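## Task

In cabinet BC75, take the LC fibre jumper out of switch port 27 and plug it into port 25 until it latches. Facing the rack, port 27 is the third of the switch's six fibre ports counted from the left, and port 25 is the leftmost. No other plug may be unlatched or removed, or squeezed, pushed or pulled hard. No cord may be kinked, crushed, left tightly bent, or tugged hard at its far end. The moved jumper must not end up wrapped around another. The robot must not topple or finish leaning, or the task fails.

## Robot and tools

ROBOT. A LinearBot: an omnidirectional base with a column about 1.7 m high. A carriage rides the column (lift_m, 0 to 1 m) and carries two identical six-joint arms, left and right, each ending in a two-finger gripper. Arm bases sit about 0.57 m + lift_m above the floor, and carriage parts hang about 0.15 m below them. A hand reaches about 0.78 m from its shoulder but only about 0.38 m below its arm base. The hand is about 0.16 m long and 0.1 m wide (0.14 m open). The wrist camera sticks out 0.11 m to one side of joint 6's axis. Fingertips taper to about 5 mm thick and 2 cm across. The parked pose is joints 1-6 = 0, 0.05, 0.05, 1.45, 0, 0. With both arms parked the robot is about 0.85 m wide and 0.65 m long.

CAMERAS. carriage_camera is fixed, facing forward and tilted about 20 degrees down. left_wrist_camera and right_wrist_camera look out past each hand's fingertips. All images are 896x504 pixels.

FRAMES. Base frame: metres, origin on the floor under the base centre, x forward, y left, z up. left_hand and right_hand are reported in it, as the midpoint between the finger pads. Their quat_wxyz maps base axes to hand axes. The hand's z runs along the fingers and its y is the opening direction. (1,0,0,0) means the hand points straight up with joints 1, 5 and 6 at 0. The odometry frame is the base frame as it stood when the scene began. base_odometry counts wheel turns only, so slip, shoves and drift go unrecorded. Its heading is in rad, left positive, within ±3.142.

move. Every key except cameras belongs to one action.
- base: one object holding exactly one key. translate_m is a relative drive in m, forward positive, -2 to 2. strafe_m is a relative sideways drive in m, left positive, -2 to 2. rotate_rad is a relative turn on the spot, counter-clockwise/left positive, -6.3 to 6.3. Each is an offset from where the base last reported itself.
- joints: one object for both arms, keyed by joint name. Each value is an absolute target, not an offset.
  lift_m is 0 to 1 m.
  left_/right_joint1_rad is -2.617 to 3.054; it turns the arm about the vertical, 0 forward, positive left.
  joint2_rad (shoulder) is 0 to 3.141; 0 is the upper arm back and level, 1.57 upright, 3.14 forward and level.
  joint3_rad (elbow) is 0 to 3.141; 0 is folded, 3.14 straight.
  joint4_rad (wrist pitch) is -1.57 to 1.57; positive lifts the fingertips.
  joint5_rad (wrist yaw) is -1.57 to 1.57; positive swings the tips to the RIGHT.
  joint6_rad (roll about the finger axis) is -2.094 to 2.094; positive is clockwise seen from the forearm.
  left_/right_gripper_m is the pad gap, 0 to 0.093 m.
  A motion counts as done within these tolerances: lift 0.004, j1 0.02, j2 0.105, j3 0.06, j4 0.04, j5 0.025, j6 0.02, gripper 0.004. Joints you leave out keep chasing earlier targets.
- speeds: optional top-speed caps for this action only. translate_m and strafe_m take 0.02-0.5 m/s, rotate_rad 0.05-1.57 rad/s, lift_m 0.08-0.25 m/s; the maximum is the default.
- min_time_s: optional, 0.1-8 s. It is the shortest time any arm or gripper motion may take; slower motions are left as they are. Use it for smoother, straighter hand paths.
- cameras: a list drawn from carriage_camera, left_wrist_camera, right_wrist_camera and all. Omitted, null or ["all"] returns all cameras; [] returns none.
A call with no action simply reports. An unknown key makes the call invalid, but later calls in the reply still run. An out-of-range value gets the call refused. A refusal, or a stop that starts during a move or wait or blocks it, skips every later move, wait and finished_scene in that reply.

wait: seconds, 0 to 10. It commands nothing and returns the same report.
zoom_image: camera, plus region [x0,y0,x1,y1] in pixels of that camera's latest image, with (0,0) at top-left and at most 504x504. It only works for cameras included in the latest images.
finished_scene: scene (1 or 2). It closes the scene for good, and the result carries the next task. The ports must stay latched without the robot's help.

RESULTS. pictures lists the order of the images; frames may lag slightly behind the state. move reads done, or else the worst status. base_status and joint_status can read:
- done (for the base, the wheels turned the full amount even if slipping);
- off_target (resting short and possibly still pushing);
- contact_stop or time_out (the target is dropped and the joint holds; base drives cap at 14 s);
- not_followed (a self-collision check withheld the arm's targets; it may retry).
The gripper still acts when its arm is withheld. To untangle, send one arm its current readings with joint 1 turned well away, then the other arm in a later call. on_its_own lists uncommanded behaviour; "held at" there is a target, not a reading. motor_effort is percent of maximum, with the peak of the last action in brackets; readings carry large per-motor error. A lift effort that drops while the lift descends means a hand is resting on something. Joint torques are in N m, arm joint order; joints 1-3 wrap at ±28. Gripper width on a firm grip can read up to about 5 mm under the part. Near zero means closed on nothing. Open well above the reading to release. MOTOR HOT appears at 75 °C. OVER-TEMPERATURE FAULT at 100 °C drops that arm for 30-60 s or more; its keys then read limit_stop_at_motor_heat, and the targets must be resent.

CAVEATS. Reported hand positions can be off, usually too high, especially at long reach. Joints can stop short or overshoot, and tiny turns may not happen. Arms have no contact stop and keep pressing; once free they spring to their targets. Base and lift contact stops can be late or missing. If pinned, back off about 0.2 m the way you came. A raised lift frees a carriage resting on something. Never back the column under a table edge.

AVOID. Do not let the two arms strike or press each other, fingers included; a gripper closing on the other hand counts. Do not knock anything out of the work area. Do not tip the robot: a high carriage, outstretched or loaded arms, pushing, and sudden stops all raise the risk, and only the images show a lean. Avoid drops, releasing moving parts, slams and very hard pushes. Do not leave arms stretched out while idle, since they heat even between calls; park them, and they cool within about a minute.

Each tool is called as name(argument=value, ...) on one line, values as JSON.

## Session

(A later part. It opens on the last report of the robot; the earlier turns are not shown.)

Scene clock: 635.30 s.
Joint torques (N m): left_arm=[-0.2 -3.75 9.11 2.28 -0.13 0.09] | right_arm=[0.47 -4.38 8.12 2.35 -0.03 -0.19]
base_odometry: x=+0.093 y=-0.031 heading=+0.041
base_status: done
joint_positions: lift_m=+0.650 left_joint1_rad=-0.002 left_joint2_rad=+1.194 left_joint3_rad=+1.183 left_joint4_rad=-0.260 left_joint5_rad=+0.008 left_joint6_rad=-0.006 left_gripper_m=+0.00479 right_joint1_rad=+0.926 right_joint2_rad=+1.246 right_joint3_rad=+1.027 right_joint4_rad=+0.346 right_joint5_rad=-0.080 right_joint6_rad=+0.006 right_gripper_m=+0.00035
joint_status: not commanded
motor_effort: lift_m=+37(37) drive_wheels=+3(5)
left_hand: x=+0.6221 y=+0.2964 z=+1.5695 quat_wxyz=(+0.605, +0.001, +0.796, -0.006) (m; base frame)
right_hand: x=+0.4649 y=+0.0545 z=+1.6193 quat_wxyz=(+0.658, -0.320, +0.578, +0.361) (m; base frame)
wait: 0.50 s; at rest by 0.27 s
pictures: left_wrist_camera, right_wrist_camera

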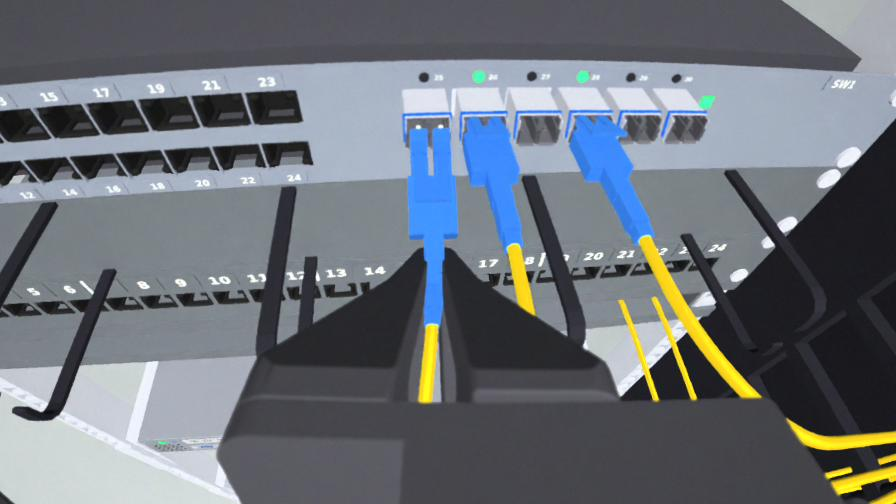

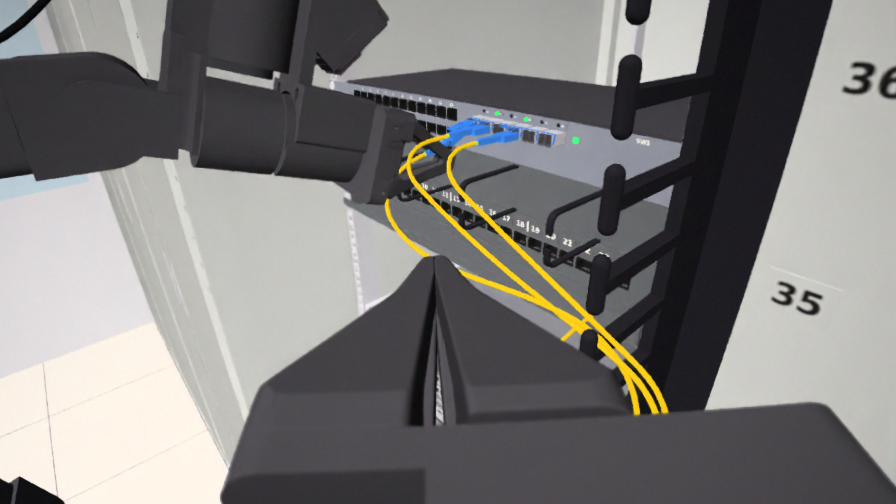

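move(joints={"lift_m":0.6585}, base={"strafe_m":0.001}, speeds={"lift_m":0.08,"strafe_m":0.02}, cameras=[])

wait(seconds=0.5, cameras=["left_wrist_camera","right_wrist_camera"])

zoom_image(camera="left_wrist_camera", region=[395, 100, 525, 230])

zoom_image(camera="right_wrist_camera", region=[435, 95, 525, 155])

Scene clock: 640.57 s.
Joint torques (N m): left_arm=[-0.14 -3.71 9.21 2.45 -0.14 0.05] | right_arm=[0.34 -4.37 7.86 2.33 -0.01 -0.2]
move: done
base_odometry: x=+0.093 y=-0.030 heading=+0.041
base_status: done
joint_positions: lift_m=+0.658 left_joint1_rad=-0.002 left_joint2_rad=+1.194 left_joint3_rad=+1.183 left_joint4_rad=-0.281 left_joint5_rad=+0.008 left_joint6_rad=-0.006 left_gripper_m=+0.00477 right_joint1_rad=+0.927 right_joint2_rad=+1.246 right_joint3_rad=+1.031 right_joint4_rad=+0.349 right_joint5_rad=-0.080 right_joint6_rad=+0.006 right_gripper_m=+0.00035
joint_status: all done
motor_effort: lift_m=+40(49) drive_wheels=+3(5)
left_hand: x=+0.6207 y=+0.2964 z=+1.5733 quat_wxyz=(+0.597, +0.001, +0.802, -0.006) (m; base frame)
right_hand: x=+0.4643 y=+0.0547 z=+1.6303 quat_wxyz=(+0.660, -0.319, +0.576, +0.362) (m; base frame)
pictures: none
No camera images: "cameras" was empty.

Scene clock: 641.07 s.
Joint torques (N m): left_arm=[-0.09 -3.7 9.14 2.44 -0.11 0.07] | right_arm=[0.32 -4.42 7.86 2.34 -0.03 -0.19]
base_odometry: x=+0.093 y=-0.030 heading=+0.041
base_status: done
joint_positions: lift_m=+0.658 left_joint1_rad=-0.002 left_joint2_rad=+1.194 left_joint3_rad=+1.183 left_joint4_rad=-0.281 left_joint5_rad=+0.008 left_joint6_rad=-0.006 left_gripper_m=+0.00477 right_joint1_rad=+0.927 right_joint2_rad=+1.246 right_joint3_rad=+1.031 right_joint4_rad=+0.349 right_joint5_rad=-0.080 right_joint6_rad=+0.006 right_gripper_m=+0.00035
joint_status: all done
motor_effort: lift_m=+40(49) drive_wheels=+3(5)
left_hand: x=+0.6207 y=+0.2964 z=+1.5733 quat_wxyz=(+0.597, +0.001, +0.802, -0.006) (m; base frame)
right_hand: x=+0.4643 y=+0.0547 z=+1.6303 quat_wxyz=(+0.660, -0.319, +0.576, +0.362) (m; base frame)
wait: 0.50 s; at rest by 0.27 s
pictures: left_wrist_camera, right_wrist_camera

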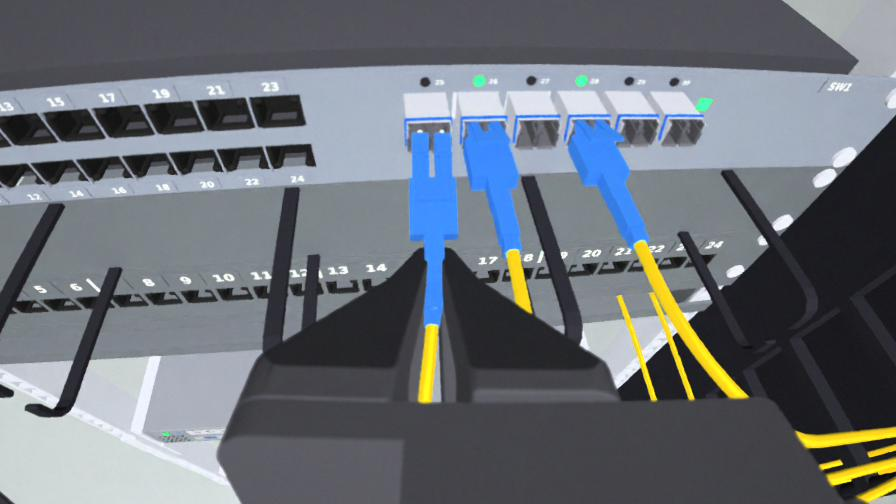

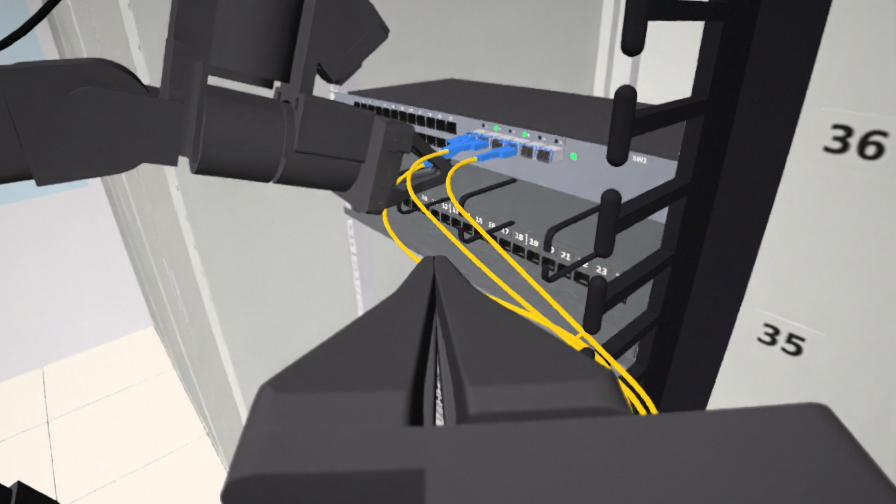

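Scaled by 3.877.

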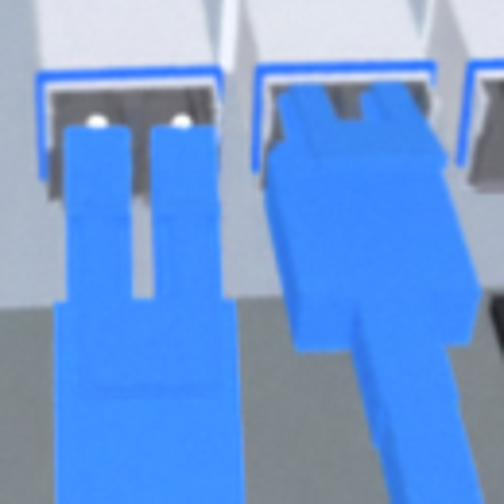

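Scaled by 5.600.

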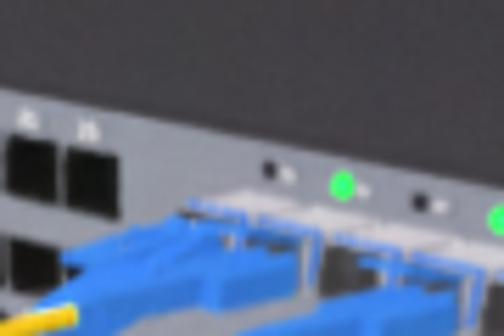

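move(joints={"lift_m":0.666,"left_joint4_rad":-0.25}, base={"strafe_m":0.0015}, speeds={"lift_m":0.08,"strafe_m":0.02}, cameras=[])

wait(seconds=0.5, cameras=["left_wrist_camera","right_wrist_camera"])

zoom_image(camera="left_wrist_camera", region=[395, 100, 525, 230])

zoom_image(camera="right_wrist_camera", region=[435, 105, 525, 165])

Scene clock: 645.90 s.
Joint torques (N m): left_arm=[-0.12 -3.79 9.09 2.26 -0.13 0.09] | right_arm=[0.24 -4.7 7.65 2.31 0.07 -0.15]
move: off_target
base_odometry: x=+0.092 y=-0.029 heading=+0.040
base_status: done
joint_positions: lift_m=+0.666 left_joint1_rad=-0.002 left_joint2_rad=+1.194 left_joint3_rad=+1.183 left_joint4_rad=-0.301 left_joint5_rad=+0.008 left_joint6_rad=-0.006 left_gripper_m=+0.00474 right_joint1_rad=+0.929 right_joint2_rad=+1.247 right_joint3_rad=+1.033 right_joint4_rad=+0.350 right_joint5_rad=-0.080 right_joint6_rad=+0.006 right_gripper_m=+0.00035
joint_status: left_joint4_rad off_target (ended at -0.301, target -0.250); the others done
motor_effort: lift_m=+41(48) drive_wheels=-6(9)
left_hand: x=+0.6192 y=+0.2964 z=+1.5759 quat_wxyz=(+0.589, +0.001, +0.808, -0.006) (m; base frame)
right_hand: x=+0.4637 y=+0.0553 z=+1.6389 quat_wxyz=(+0.660, -0.320, +0.575, +0.363) (m; base frame)
pictures: none
No camera images: "cameras" was empty.

Scene clock: 646.40 s.
Joint torques (N m): left_arm=[-0.12 -3.74 8.99 2.28 -0.12 0.09] | right_arm=[0.17 -4.63 7.61 2.32 -0.03 -0.19]
base_odometry: x=+0.092 y=-0.029 heading=+0.040
base_status: done
joint_positions: lift_m=+0.666 left_joint1_rad=-0.002 left_joint2_rad=+1.194 left_joint3_rad=+1.183 left_joint4_rad=-0.301 left_joint5_rad=+0.008 left_joint6_rad=-0.006 left_gripper_m=+0.00474 right_joint1_rad=+0.929 right_joint2_rad=+1.247 right_joint3_rad=+1.033 right_joint4_rad=+0.350 right_joint5_rad=-0.080 right_joint6_rad=+0.006 right_gripper_m=+0.00035
joint_status: left_joint4_rad off_target (ended at -0.301, target -0.250); the others done
motor_effort: lift_m=+41(48) drive_wheels=-6(9)
left_hand: x=+0.6192 y=+0.2964 z=+1.5760 quat_wxyz=(+0.589, +0.001, +0.808, -0.006) (m; base frame)
right_hand: x=+0.4637 y=+0.0553 z=+1.6389 quat_wxyz=(+0.660, -0.320, +0.575, +0.363) (m; base frame)
wait: 0.50 s; at rest by 0.27 s
pictures: left_wrist_camera, right_wrist_camera

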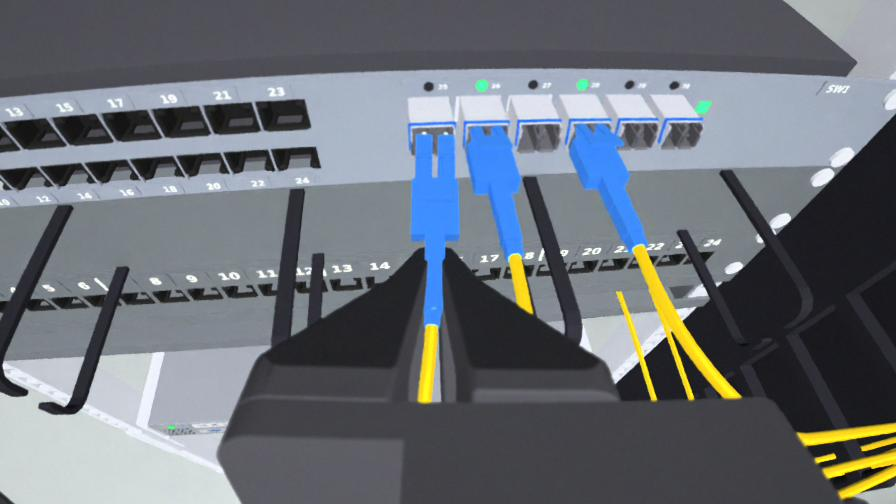

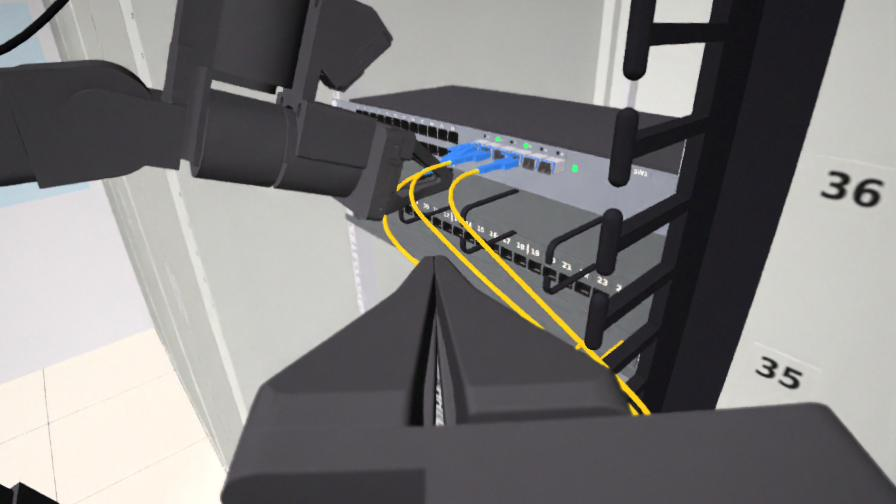

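Scaled by 3.877.

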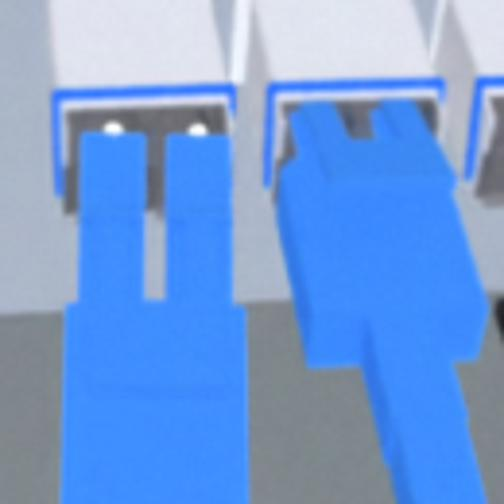

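Scaled by 5.600.

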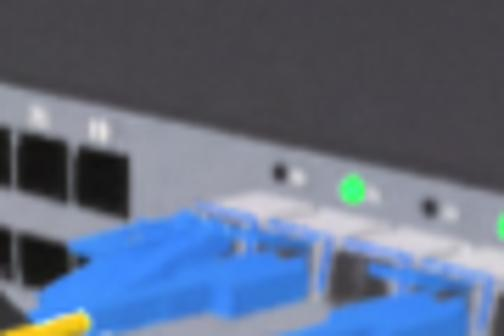

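move(joints={"lift_m":0.675}, base={"strafe_m":0.0018}, speeds={"lift_m":0.08,"strafe_m":0.02}, cameras=[])

wait(seconds=0.5, cameras=["left_wrist_camera","right_wrist_camera"])

zoom_image(camera="left_wrist_camera", region=[395, 100, 525, 230])

zoom_image(camera="right_wrist_camera", region=[435, 115, 525, 175])

Scene clock: 652.70 s.
Joint torques (N m): left_arm=[-0.14 -3.82 9.2 1.98 -0.11 0.07] | right_arm=[0.24 -4.46 7.46 2.33 -0.04 -0.17]
move: done
base_odometry: x=+0.092 y=-0.027 heading=+0.040
base_status: done
joint_positions: lift_m=+0.675 left_joint1_rad=-0.001 left_joint2_rad=+1.195 left_joint3_rad=+1.183 left_joint4_rad=-0.269 left_joint5_rad=+0.006 left_joint6_rad=-0.006 left_gripper_m=+0.00474 right_joint1_rad=+0.930 right_joint2_rad=+1.247 right_joint3_rad=+1.035 right_joint4_rad=+0.349 right_joint5_rad=-0.080 right_joint6_rad=+0.006 right_gripper_m=+0.00035
joint_status: all done
motor_effort: lift_m=+40(48) drive_wheels=-7(10)
left_hand: x=+0.6217 y=+0.2971 z=+1.5923 quat_wxyz=(+0.601, +0.000, +0.799, -0.004) (m; base frame)
right_hand: x=+0.4635 y=+0.0555 z=+1.6487 quat_wxyz=(+0.660, -0.320, +0.574, +0.363) (m; base frame)
pictures: none
No camera images: "cameras" was empty.

Scene clock: 653.20 s.
Joint torques (N m): left_arm=[-0.29 -3.79 9.14 1.97 -0.1 0.08] | right_arm=[0.1 -4.78 7.46 2.33 -0.03 -0.18]
base_odometry: x=+0.092 y=-0.027 heading=+0.040
base_status: done
joint_positions: lift_m=+0.675 left_joint1_rad=-0.001 left_joint2_rad=+1.195 left_joint3_rad=+1.183 left_joint4_rad=-0.268 left_joint5_rad=+0.006 left_joint6_rad=-0.006 left_gripper_m=+0.00474 right_joint1_rad=+0.930 right_joint2_rad=+1.247 right_joint3_rad=+1.035 right_joint4_rad=+0.349 right_joint5_rad=-0.080 right_joint6_rad=+0.006 right_gripper_m=+0.00035
joint_status: all done
motor_effort: lift_m=+40(48) drive_wheels=-6(10)
left_hand: x=+0.6217 y=+0.2972 z=+1.5926 quat_wxyz=(+0.602, +0.000, +0.799, -0.004) (m; base frame)
right_hand: x=+0.4635 y=+0.0555 z=+1.6487 quat_wxyz=(+0.660, -0.320, +0.574, +0.363) (m; base frame)
wait: 0.50 s; at rest by 0.27 s
pictures: left_wrist_camera, right_wrist_camera

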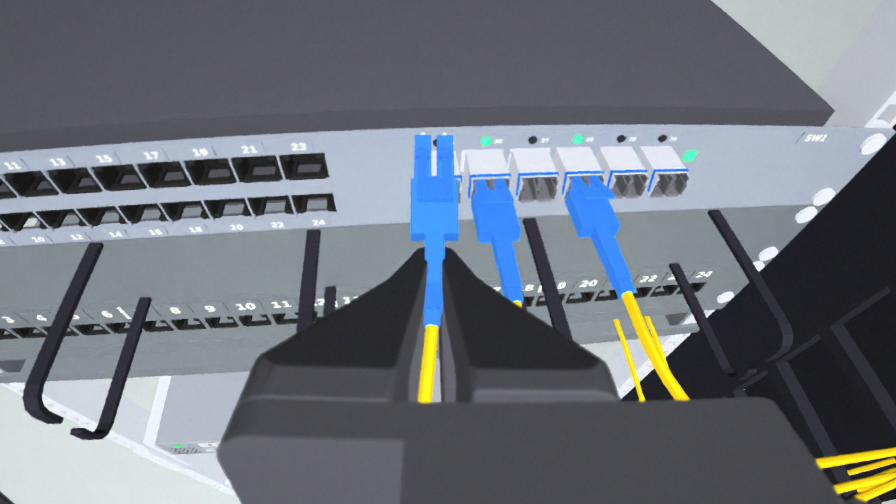

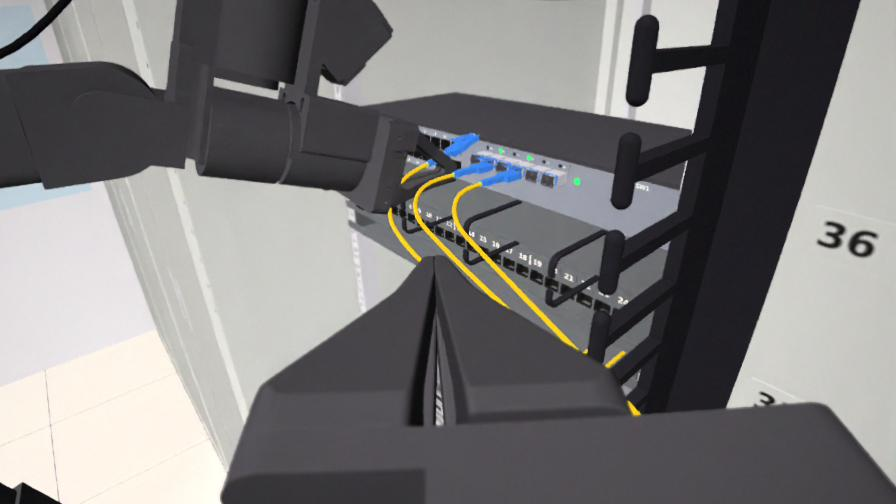

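Scaled by 3.877.

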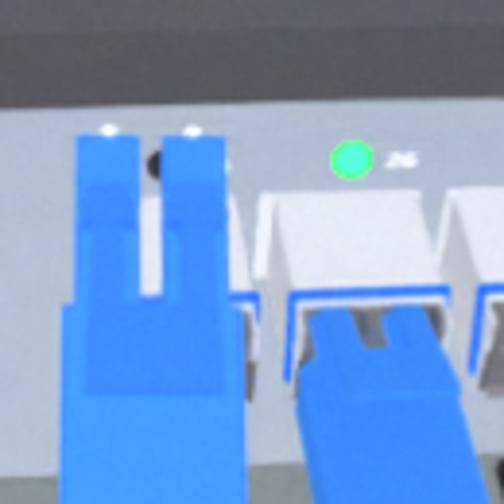

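Scaled by 5.600.

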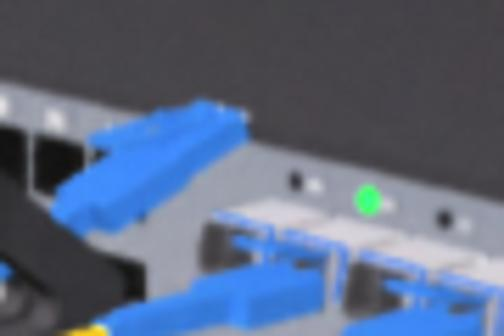

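move(base={"translate_m":-0.015}, speeds={"translate_m":0.04}, cameras=[])

move(joints={"lift_m":0.641}, cameras=[])

wait(seconds=0.5, cameras=["left_wrist_camera","right_wrist_camera"])

zoom_image(camera="right_wrist_camera", region=[435, 65, 525, 125])

Scene clock: 662.40 s.
Joint torques (N m): left_arm=[-0.27 -3.92 9.06 1.93 -0.08 0.08] | right_arm=[0.12 -4.55 7.46 2.32 -0.04 -0.19]
move: done
base_odometry: x=+0.078 y=-0.028 heading=+0.040
base_status: done
joint_positions: lift_m=+0.675 left_joint1_rad=-0.001 left_joint2_rad=+1.196 left_joint3_rad=+1.183 left_joint4_rad=-0.263 left_joint5_rad=+0.006 left_joint6_rad=-0.006 left_gripper_m=+0.00474 right_joint1_rad=+0.930 right_joint2_rad=+1.247 right_joint3_rad=+1.035 right_joint4_rad=+0.349 right_joint5_rad=-0.080 right_joint6_rad=+0.006 right_gripper_m=+0.00035
joint_status: not commanded
motor_effort: lift_m=+40(41) drive_wheels=-3(7)
left_hand: x=+0.6224 y=+0.2971 z=+1.5930 quat_wxyz=(+0.603, +0.000, +0.798, -0.004) (m; base frame)
right_hand: x=+0.4637 y=+0.0554 z=+1.6486 quat_wxyz=(+0.661, -0.319, +0.574, +0.363) (m; base frame)
pictures: none
No camera images: "cameras" was empty.

Scene clock: 663.07 s.
Joint torques (N m): left_arm=[-0.21 -4.23 9.1 1.98 -0.12 0.09] | right_arm=[0.14 -4.9 7.41 2.38 -0.03 -0.19]
move: done
base_odometry: x=+0.078 y=-0.028 heading=+0.040
base_status: not commanded
joint_positions: lift_m=+0.641 left_joint1_rad=-0.001 left_joint2_rad=+1.198 left_joint3_rad=+1.183 left_joint4_rad=-0.265 left_joint5_rad=+0.006 left_joint6_rad=-0.006 left_gripper_m=+0.00474 right_joint1_rad=+0.930 right_joint2_rad=+1.249 right_joint3_rad=+1.036 right_joint4_rad=+0.344 right_joint5_rad=-0.080 right_joint6_rad=+0.006 right_gripper_m=+0.00035
joint_status: all done
motor_effort: lift_m=+38(38) drive_wheels=-3(3)
left_hand: x=+0.6226 y=+0.2971 z=+1.5581 quat_wxyz=(+0.601, +0.000, +0.799, -0.004) (m; base frame)
right_hand: x=+0.4641 y=+0.0559 z=+1.6129 quat_wxyz=(+0.658, -0.321, +0.577, +0.362) (m; base frame)
pictures: none
No camera images: "cameras" was empty.

Scene clock: 663.57 s.
Joint torques (N m): left_arm=[-0.31 -4.11 9.11 1.95 -0.09 0.1] | right_arm=[0.14 -4.82 7.43 2.4 -0.04 -0.19]
base_odometry: x=+0.078 y=-0.028 heading=+0.040
base_status: not commanded
joint_positions: lift_m=+0.641 left_joint1_rad=-0.001 left_joint2_rad=+1.198 left_joint3_rad=+1.183 left_joint4_rad=-0.265 left_joint5_rad=+0.006 left_joint6_rad=-0.006 left_gripper_m=+0.00474 right_joint1_rad=+0.930 right_joint2_rad=+1.249 right_joint3_rad=+1.036 right_joint4_rad=+0.344 right_joint5_rad=-0.080 right_joint6_rad=+0.006 right_gripper_m=+0.00035
joint_status: all done
motor_effort: lift_m=+37(38) drive_wheels=-3(3)
left_hand: x=+0.6226 y=+0.2971 z=+1.5581 quat_wxyz=(+0.601, +0.000, +0.799, -0.004) (m; base frame)
right_hand: x=+0.4641 y=+0.0559 z=+1.6129 quat_wxyz=(+0.658, -0.321, +0.577, +0.362) (m; base frame)
wait: 0.50 s; at rest by 0.27 s
pictures: left_wrist_camera, right_wrist_camera

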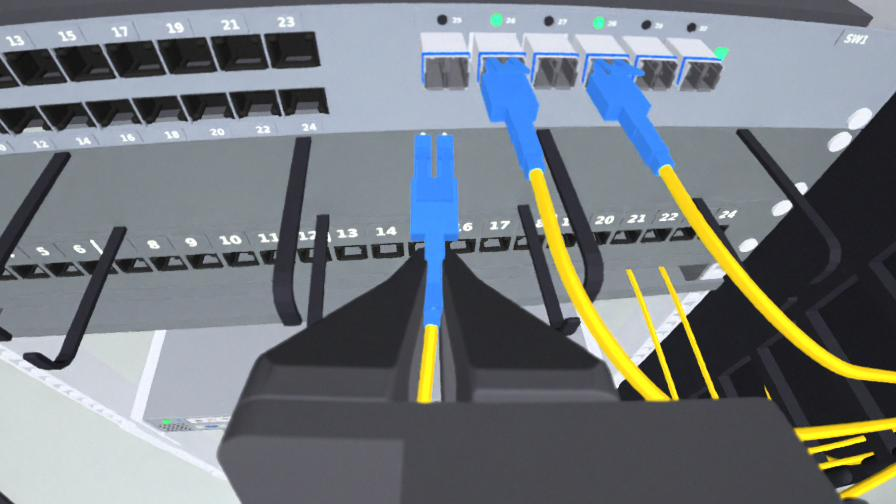

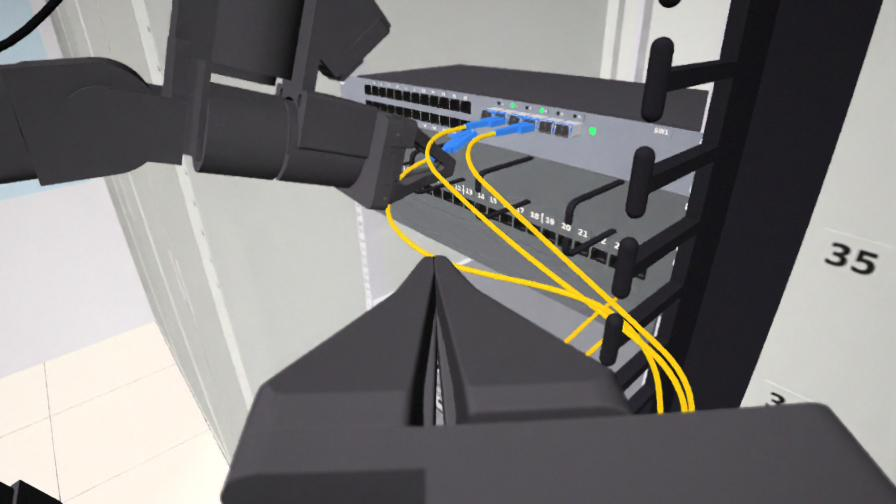

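Scaled by 5.600.

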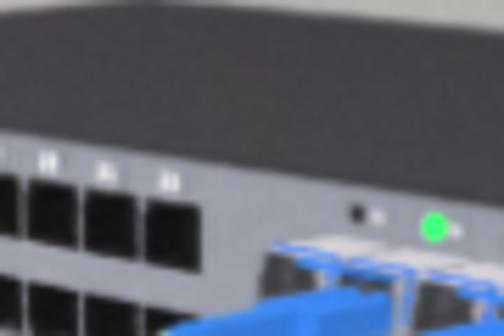

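move(base={"translate_m":0.016}, speeds={"translate_m":0.03}, cameras=[])

wait(seconds=0.4, cameras=["left_wrist_camera","right_wrist_camera"])

zoom_image(camera="left_wrist_camera", region=[395, 60, 525, 190])

zoom_image(camera="right_wrist_camera", region=[425, 85, 515, 145])

Scene clock: 669.17 s.
Joint torques (N m): left_arm=[-0.24 -4.12 9.24 1.91 -0.11 0.09] | right_arm=[-0.05 -5.01 7.5 2.38 -0.04 -0.19]
move: done
base_odometry: x=+0.093 y=-0.027 heading=+0.040
base_status: done
joint_positions: lift_m=+0.641 left_joint1_rad=-0.001 left_joint2_rad=+1.198 left_joint3_rad=+1.183 left_joint4_rad=-0.263 left_joint5_rad=+0.006 left_joint6_rad=-0.006 left_gripper_m=+0.00474 right_joint1_rad=+0.930 right_joint2_rad=+1.249 right_joint3_rad=+1.036 right_joint4_rad=+0.345 right_joint5_rad=-0.080 right_joint6_rad=+0.006 right_gripper_m=+0.00035
joint_status: not commanded
motor_effort: lift_m=+37(38) drive_wheels=+4(5)
left_hand: x=+0.6228 y=+0.2971 z=+1.5588 quat_wxyz=(+0.603, +0.000, +0.798, -0.004) (m; base frame)
right_hand: x=+0.4639 y=+0.0560 z=+1.6132 quat_wxyz=(+0.659, -0.320, +0.576, +0.362) (m; base frame)
pictures: none
No camera images: "cameras" was empty.

Scene clock: 669.57 s.
Joint torques (N m): left_arm=[-0.35 -4.23 9.14 1.93 -0.07 0.08] | right_arm=[0.09 -4.79 7.45 2.39 -0.04 -0.19]
base_odometry: x=+0.093 y=-0.027 heading=+0.040
base_status: done
joint_positions: lift_m=+0.641 left_joint1_rad=-0.001 left_joint2_rad=+1.198 left_joint3_rad=+1.183 left_joint4_rad=-0.263 left_joint5_rad=+0.006 left_joint6_rad=-0.006 left_gripper_m=+0.00474 right_joint1_rad=+0.930 right_joint2_rad=+1.249 right_joint3_rad=+1.036 right_joint4_rad=+0.345 right_joint5_rad=-0.080 right_joint6_rad=+0.006 right_gripper_m=+0.00035
joint_status: not commanded
motor_effort: lift_m=+37(38) drive_wheels=+4(5)
left_hand: x=+0.6228 y=+0.2971 z=+1.5588 quat_wxyz=(+0.603, +0.000, +0.798, -0.004) (m; base frame)
right_hand: x=+0.4639 y=+0.0560 z=+1.6132 quat_wxyz=(+0.659, -0.320, +0.576, +0.362) (m; base frame)
wait: 0.40 s; at rest by 0.27 s
pictures: left_wrist_camera, right_wrist_camera

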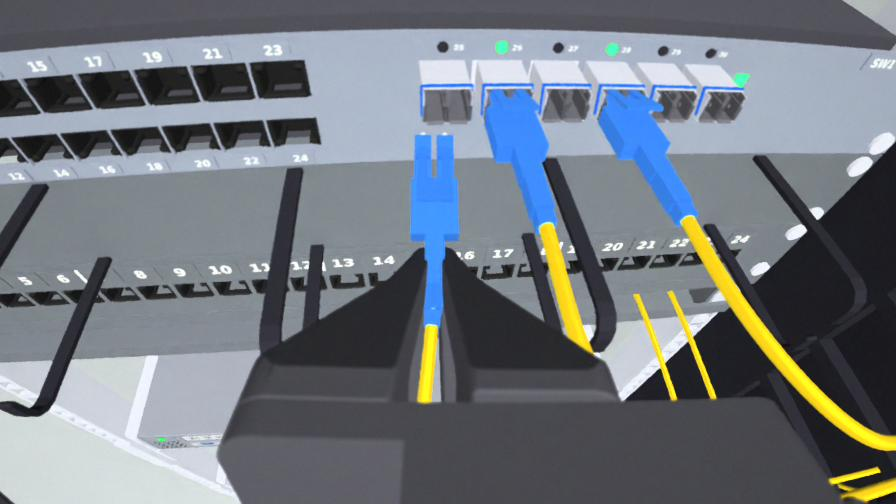

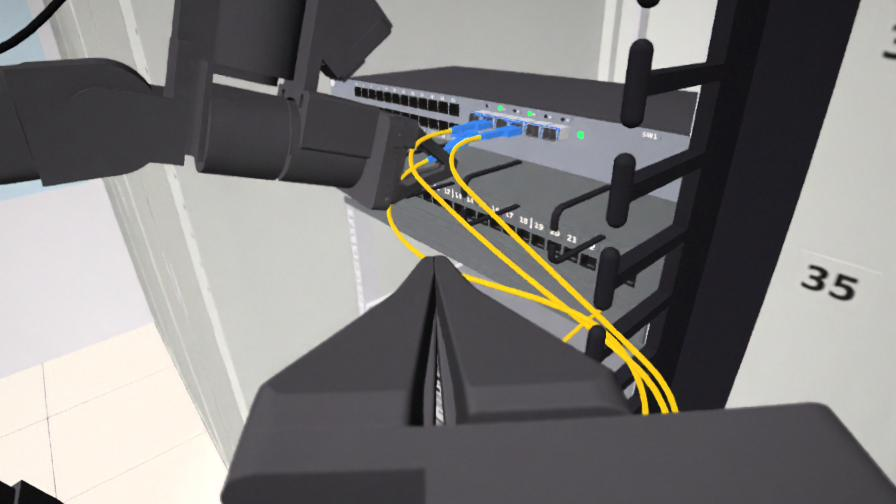

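Scaled by 3.877.

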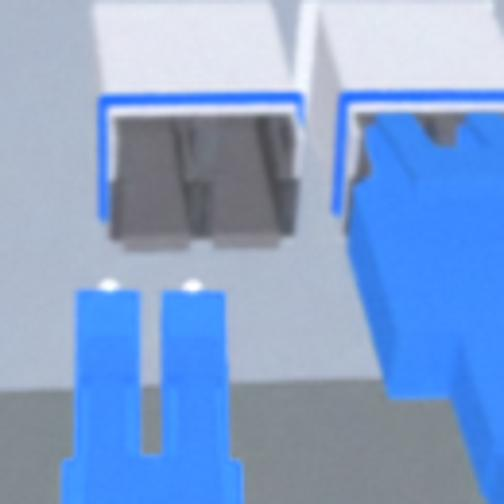

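Scaled by 5.600.

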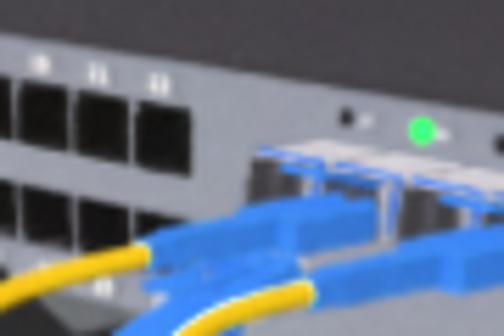

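move(base={"translate_m":0.012}, speeds={"translate_m":0.03}, cameras=[])

wait(seconds=0.4, cameras=["left_wrist_camera","right_wrist_camera"])

zoom_image(camera="left_wrist_camera", region=[395, 60, 525, 190])

zoom_image(camera="right_wrist_camera", region=[425, 85, 515, 145])

Scene clock: 676.90 s.
Joint torques (N m): left_arm=[-0.27 -4.16 9.11 1.97 -0.13 0.08] | right_arm=[0.18 -4.93 7.65 2.33 -0.05 -0.18]
move: done
base_odometry: x=+0.105 y=-0.027 heading=+0.040
base_status: done
joint_positions: lift_m=+0.641 left_joint1_rad=-0.001 left_joint2_rad=+1.199 left_joint3_rad=+1.183 left_joint4_rad=-0.268 left_joint5_rad=+0.006 left_joint6_rad=-0.006 left_gripper_m=+0.00474 right_joint1_rad=+0.929 right_joint2_rad=+1.249 right_joint3_rad=+1.036 right_joint4_rad=+0.347 right_joint5_rad=-0.079 right_joint6_rad=+0.006 right_gripper_m=+0.00035
joint_status: not commanded
motor_effort: lift_m=+37(38) drive_wheels=+4(7)
left_hand: x=+0.6227 y=+0.2971 z=+1.5570 quat_wxyz=(+0.600, +0.000, +0.800, -0.004) (m; base frame)
right_hand: x=+0.4643 y=+0.0557 z=+1.6137 quat_wxyz=(+0.660, -0.320, +0.576, +0.362) (m; base frame)
pictures: none
No camera images: "cameras" was empty.

Scene clock: 677.30 s.
Joint torques (N m): left_arm=[-0.27 -4.23 9.14 1.98 -0.11 0.09] | right_arm=[0.08 -4.66 7.53 2.31 -0.05 -0.18]
base_odometry: x=+0.105 y=-0.027 heading=+0.040
base_status: done
joint_positions: lift_m=+0.641 left_joint1_rad=-0.001 left_joint2_rad=+1.199 left_joint3_rad=+1.183 left_joint4_rad=-0.268 left_joint5_rad=+0.006 left_joint6_rad=-0.006 left_gripper_m=+0.00474 right_joint1_rad=+0.929 right_joint2_rad=+1.249 right_joint3_rad=+1.036 right_joint4_rad=+0.347 right_joint5_rad=-0.079 right_joint6_rad=+0.006 right_gripper_m=+0.00035
joint_status: not commanded
motor_effort: lift_m=+37(38) drive_wheels=+4(7)
left_hand: x=+0.6227 y=+0.2971 z=+1.5570 quat_wxyz=(+0.600, +0.000, +0.800, -0.004) (m; base frame)
right_hand: x=+0.4643 y=+0.0557 z=+1.6137 quat_wxyz=(+0.660, -0.320, +0.576, +0.362) (m; base frame)
wait: 0.40 s; at rest by 0.27 s
pictures: left_wrist_camera, right_wrist_camera

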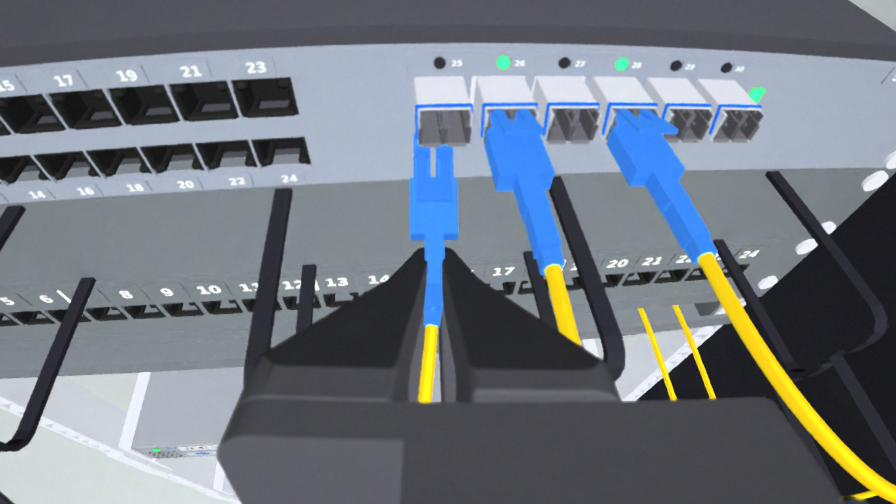

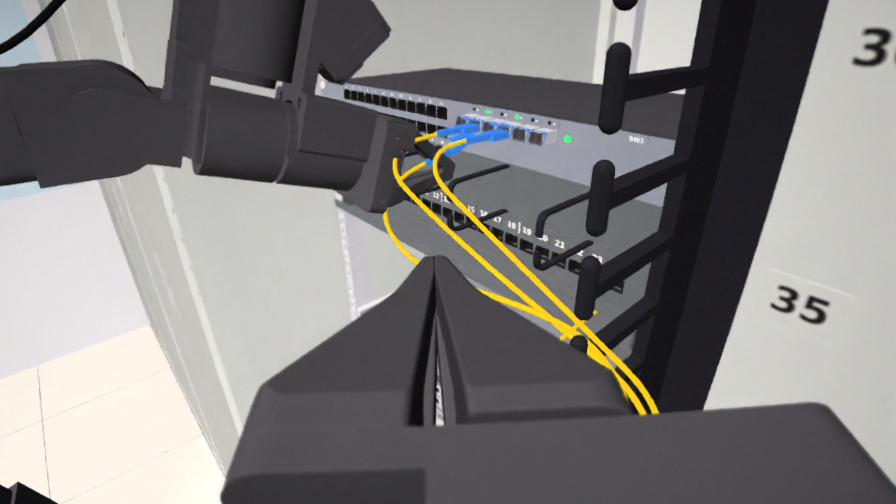

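Scaled by 3.877.

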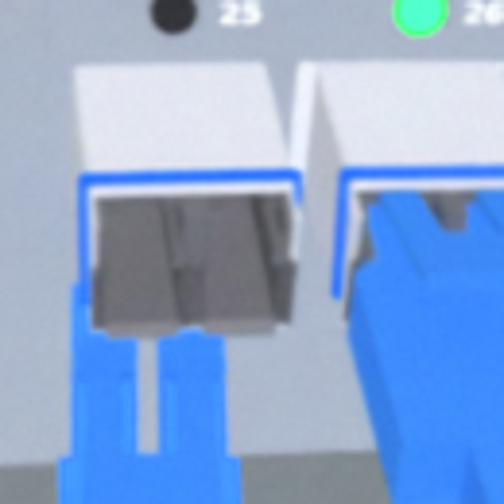

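Scaled by 5.600.

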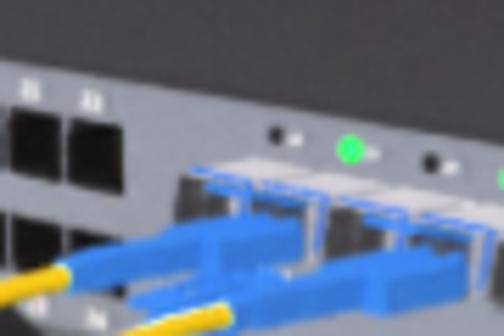

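move(joints={"lift_m":0.655}, speeds={"lift_m":0.08}, cameras=[])

wait(seconds=0.4, cameras=["left_wrist_camera","right_wrist_camera"])

zoom_image(camera="left_wrist_camera", region=[395, 100, 525, 230])

zoom_image(camera="right_wrist_camera", region=[425, 105, 515, 165])

Scene clock: 682.60 s.
Joint torques (N m): left_arm=[-0.32 -4.15 9.14 2.1 -0.11 0.07] | right_arm=[0.06 -4.81 7.45 2.32 -0.06 -0.19]
move: done
base_odometry: x=+0.105 y=-0.027 heading=+0.040
base_status: not commanded
joint_positions: lift_m=+0.655 left_joint1_rad=-0.001 left_joint2_rad=+1.199 left_joint3_rad=+1.183 left_joint4_rad=-0.285 left_joint5_rad=+0.006 left_joint6_rad=-0.006 left_gripper_m=+0.00474 right_joint1_rad=+0.929 right_joint2_rad=+1.249 right_joint3_rad=+1.036 right_joint4_rad=+0.349 right_joint5_rad=-0.079 right_joint6_rad=+0.006 right_gripper_m=+0.00035
joint_status: all done
motor_effort: lift_m=+40(48) drive_wheels=+4(4)
left_hand: x=+0.6215 y=+0.2972 z=+1.5668 quat_wxyz=(+0.593, +0.000, +0.805, -0.004) (m; base frame)
right_hand: x=+0.4643 y=+0.0556 z=+1.6279 quat_wxyz=(+0.660, -0.319, +0.575, +0.362) (m; base frame)
pictures: none
No camera images: "cameras" was empty.

Scene clock: 683.00 s.
Joint torques (N m): left_arm=[-0.21 -4.23 9.24 2.11 -0.1 0.07] | right_arm=[0.13 -4.94 7.36 2.29 -0.05 -0.18]
base_odometry: x=+0.105 y=-0.027 heading=+0.040
base_status: not commanded
joint_positions: lift_m=+0.655 left_joint1_rad=-0.001 left_joint2_rad=+1.199 left_joint3_rad=+1.183 left_joint4_rad=-0.285 left_joint5_rad=+0.006 left_joint6_rad=-0.006 left_gripper_m=+0.00474 right_joint1_rad=+0.929 right_joint2_rad=+1.249 right_joint3_rad=+1.036 right_joint4_rad=+0.349 right_joint5_rad=-0.079 right_joint6_rad=+0.006 right_gripper_m=+0.00035
joint_status: all done
motor_effort: lift_m=+41(48) drive_wheels=+4(4)
left_hand: x=+0.6215 y=+0.2972 z=+1.5668 quat_wxyz=(+0.593, +0.000, +0.805, -0.004) (m; base frame)
right_hand: x=+0.4643 y=+0.0556 z=+1.6279 quat_wxyz=(+0.660, -0.319, +0.575, +0.362) (m; base frame)
wait: 0.40 s; at rest by 0.27 s
pictures: left_wrist_camera, right_wrist_camera

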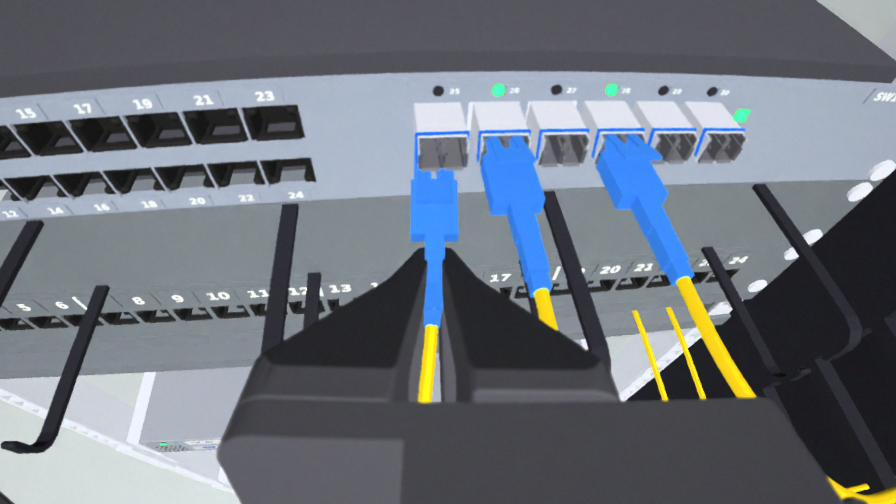

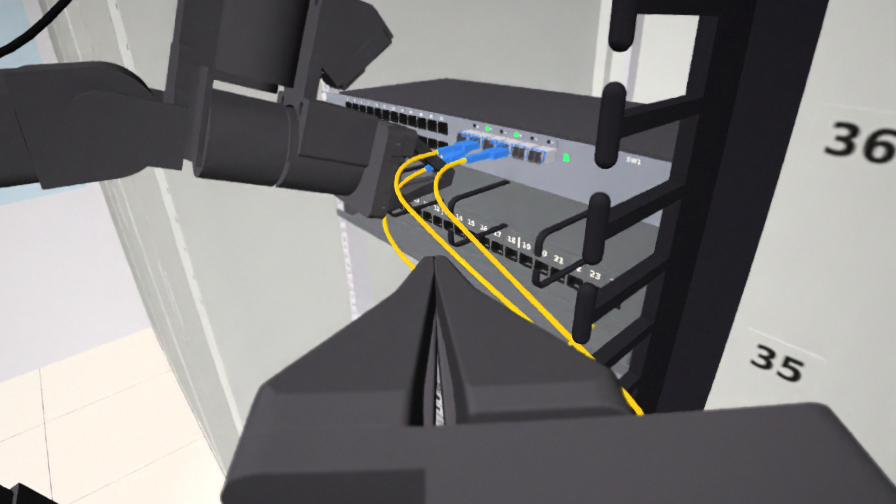

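Scaled by 3.877.

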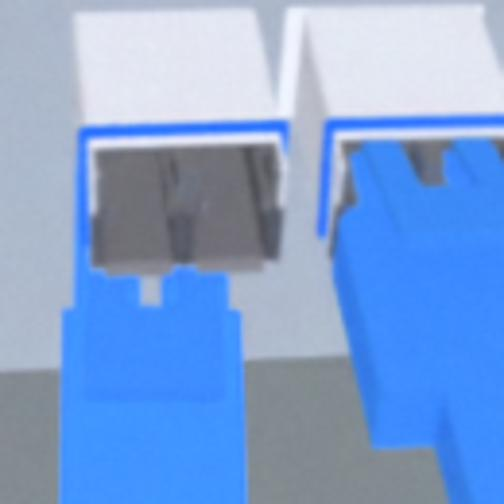

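Scaled by 5.600.

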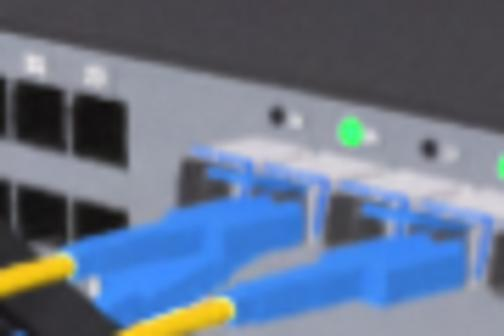

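move(joints={"lift_m":0.667}, speeds={"lift_m":0.08}, cameras=[])

wait(seconds=0.4, cameras=["left_wrist_camera","right_wrist_camera"])

zoom_image(camera="left_wrist_camera", region=[395, 100, 525, 230])

zoom_image(camera="right_wrist_camera", region=[415, 115, 505, 175])

Scene clock: 688.67 s.
Joint torques (N m): left_arm=[-0.31 -4.25 9.1 2.33 -0.11 0.09] | right_arm=[0.17 -4.74 7.39 2.31 -0.05 -0.18]
move: done
base_odometry: x=+0.105 y=-0.027 heading=+0.040
base_status: not commanded
joint_positions: lift_m=+0.667 left_joint1_rad=-0.001 left_joint2_rad=+1.199 left_joint3_rad=+1.183 left_joint4_rad=-0.309 left_joint5_rad=+0.006 left_joint6_rad=-0.006 left_gripper_m=+0.00474 right_joint1_rad=+0.929 right_joint2_rad=+1.249 right_joint3_rad=+1.036 right_joint4_rad=+0.350 right_joint5_rad=-0.079 right_joint6_rad=+0.006 right_gripper_m=+0.00035
joint_status: all done
motor_effort: lift_m=+40(48) drive_wheels=+4(4)
left_hand: x=+0.6198 y=+0.2972 z=+1.5731 quat_wxyz=(+0.583, +0.000, +0.812, -0.004) (m; base frame)
right_hand: x=+0.4642 y=+0.0556 z=+1.6403 quat_wxyz=(+0.661, -0.319, +0.575, +0.363) (m; base frame)
pictures: none
No camera images: "cameras" was empty.

Scene clock: 689.07 s.
Joint torques (N m): left_arm=[-0.27 -4.23 9.14 2.35 -0.11 0.07] | right_arm=[0.16 -4.79 7.45 2.3 -0.04 -0.19]
base_odometry: x=+0.105 y=-0.027 heading=+0.040
base_status: not commanded
joint_positions: lift_m=+0.667 left_joint1_rad=-0.001 left_joint2_rad=+1.199 left_joint3_rad=+1.183 left_joint4_rad=-0.309 left_joint5_rad=+0.006 left_joint6_rad=-0.006 left_gripper_m=+0.00474 right_joint1_rad=+0.929 right_joint2_rad=+1.249 right_joint3_rad=+1.036 right_joint4_rad=+0.350 right_joint5_rad=-0.079 right_joint6_rad=+0.006 right_gripper_m=+0.00035
joint_status: all done
motor_effort: lift_m=+40(48) drive_wheels=+4(4)
left_hand: x=+0.6198 y=+0.2972 z=+1.5731 quat_wxyz=(+0.583, +0.000, +0.812, -0.004) (m; base frame)
right_hand: x=+0.4642 y=+0.0556 z=+1.6403 quat_wxyz=(+0.661, -0.319, +0.575, +0.363) (m; base frame)
wait: 0.40 s; at rest by 0.27 s
pictures: left_wrist_camera, right_wrist_camera

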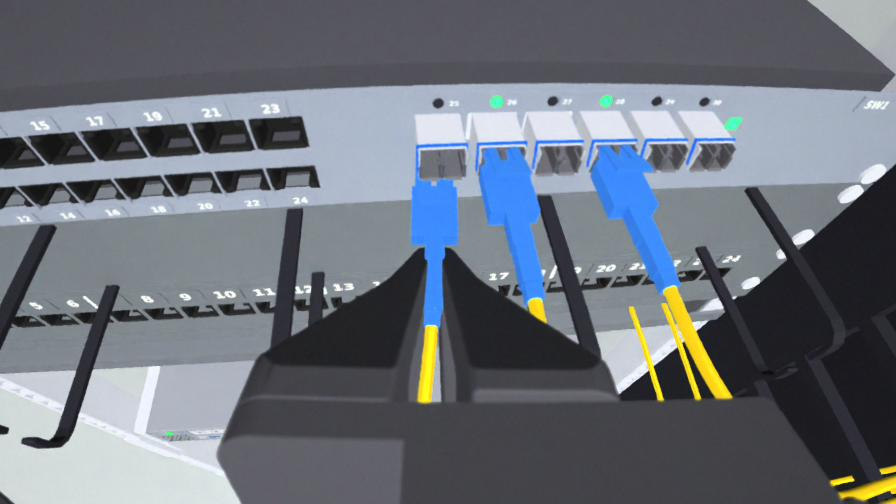

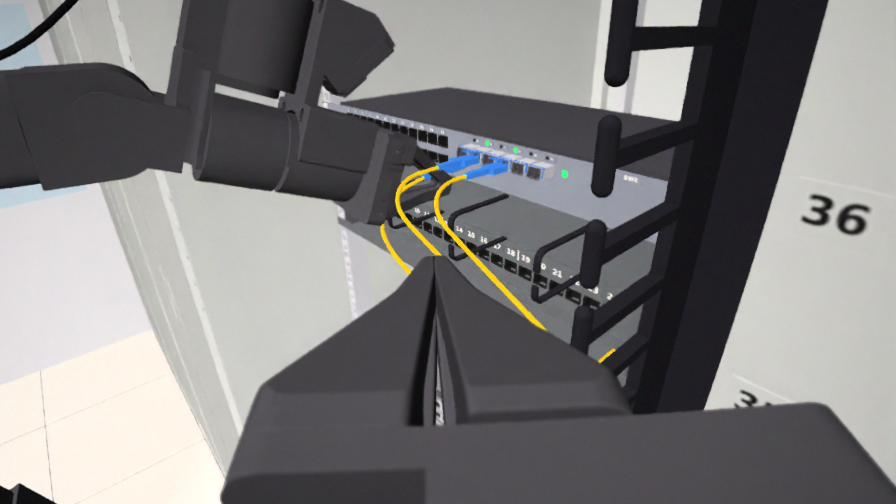

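Scaled by 3.877.

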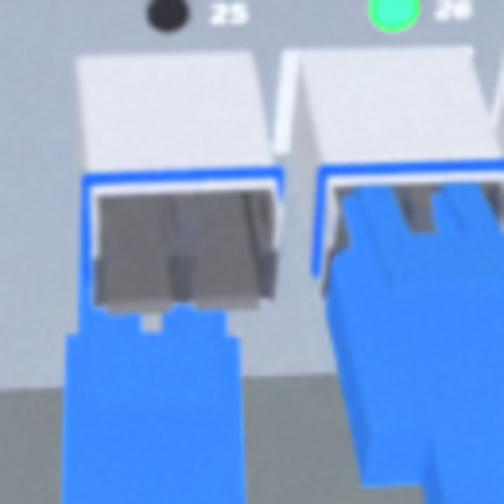

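Scaled by 5.600.

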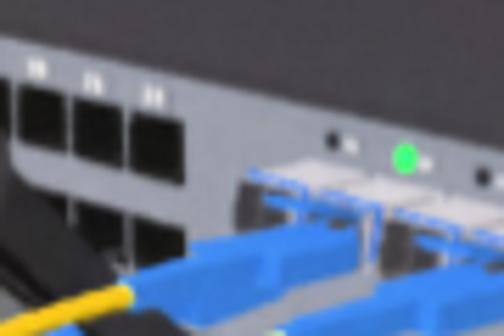

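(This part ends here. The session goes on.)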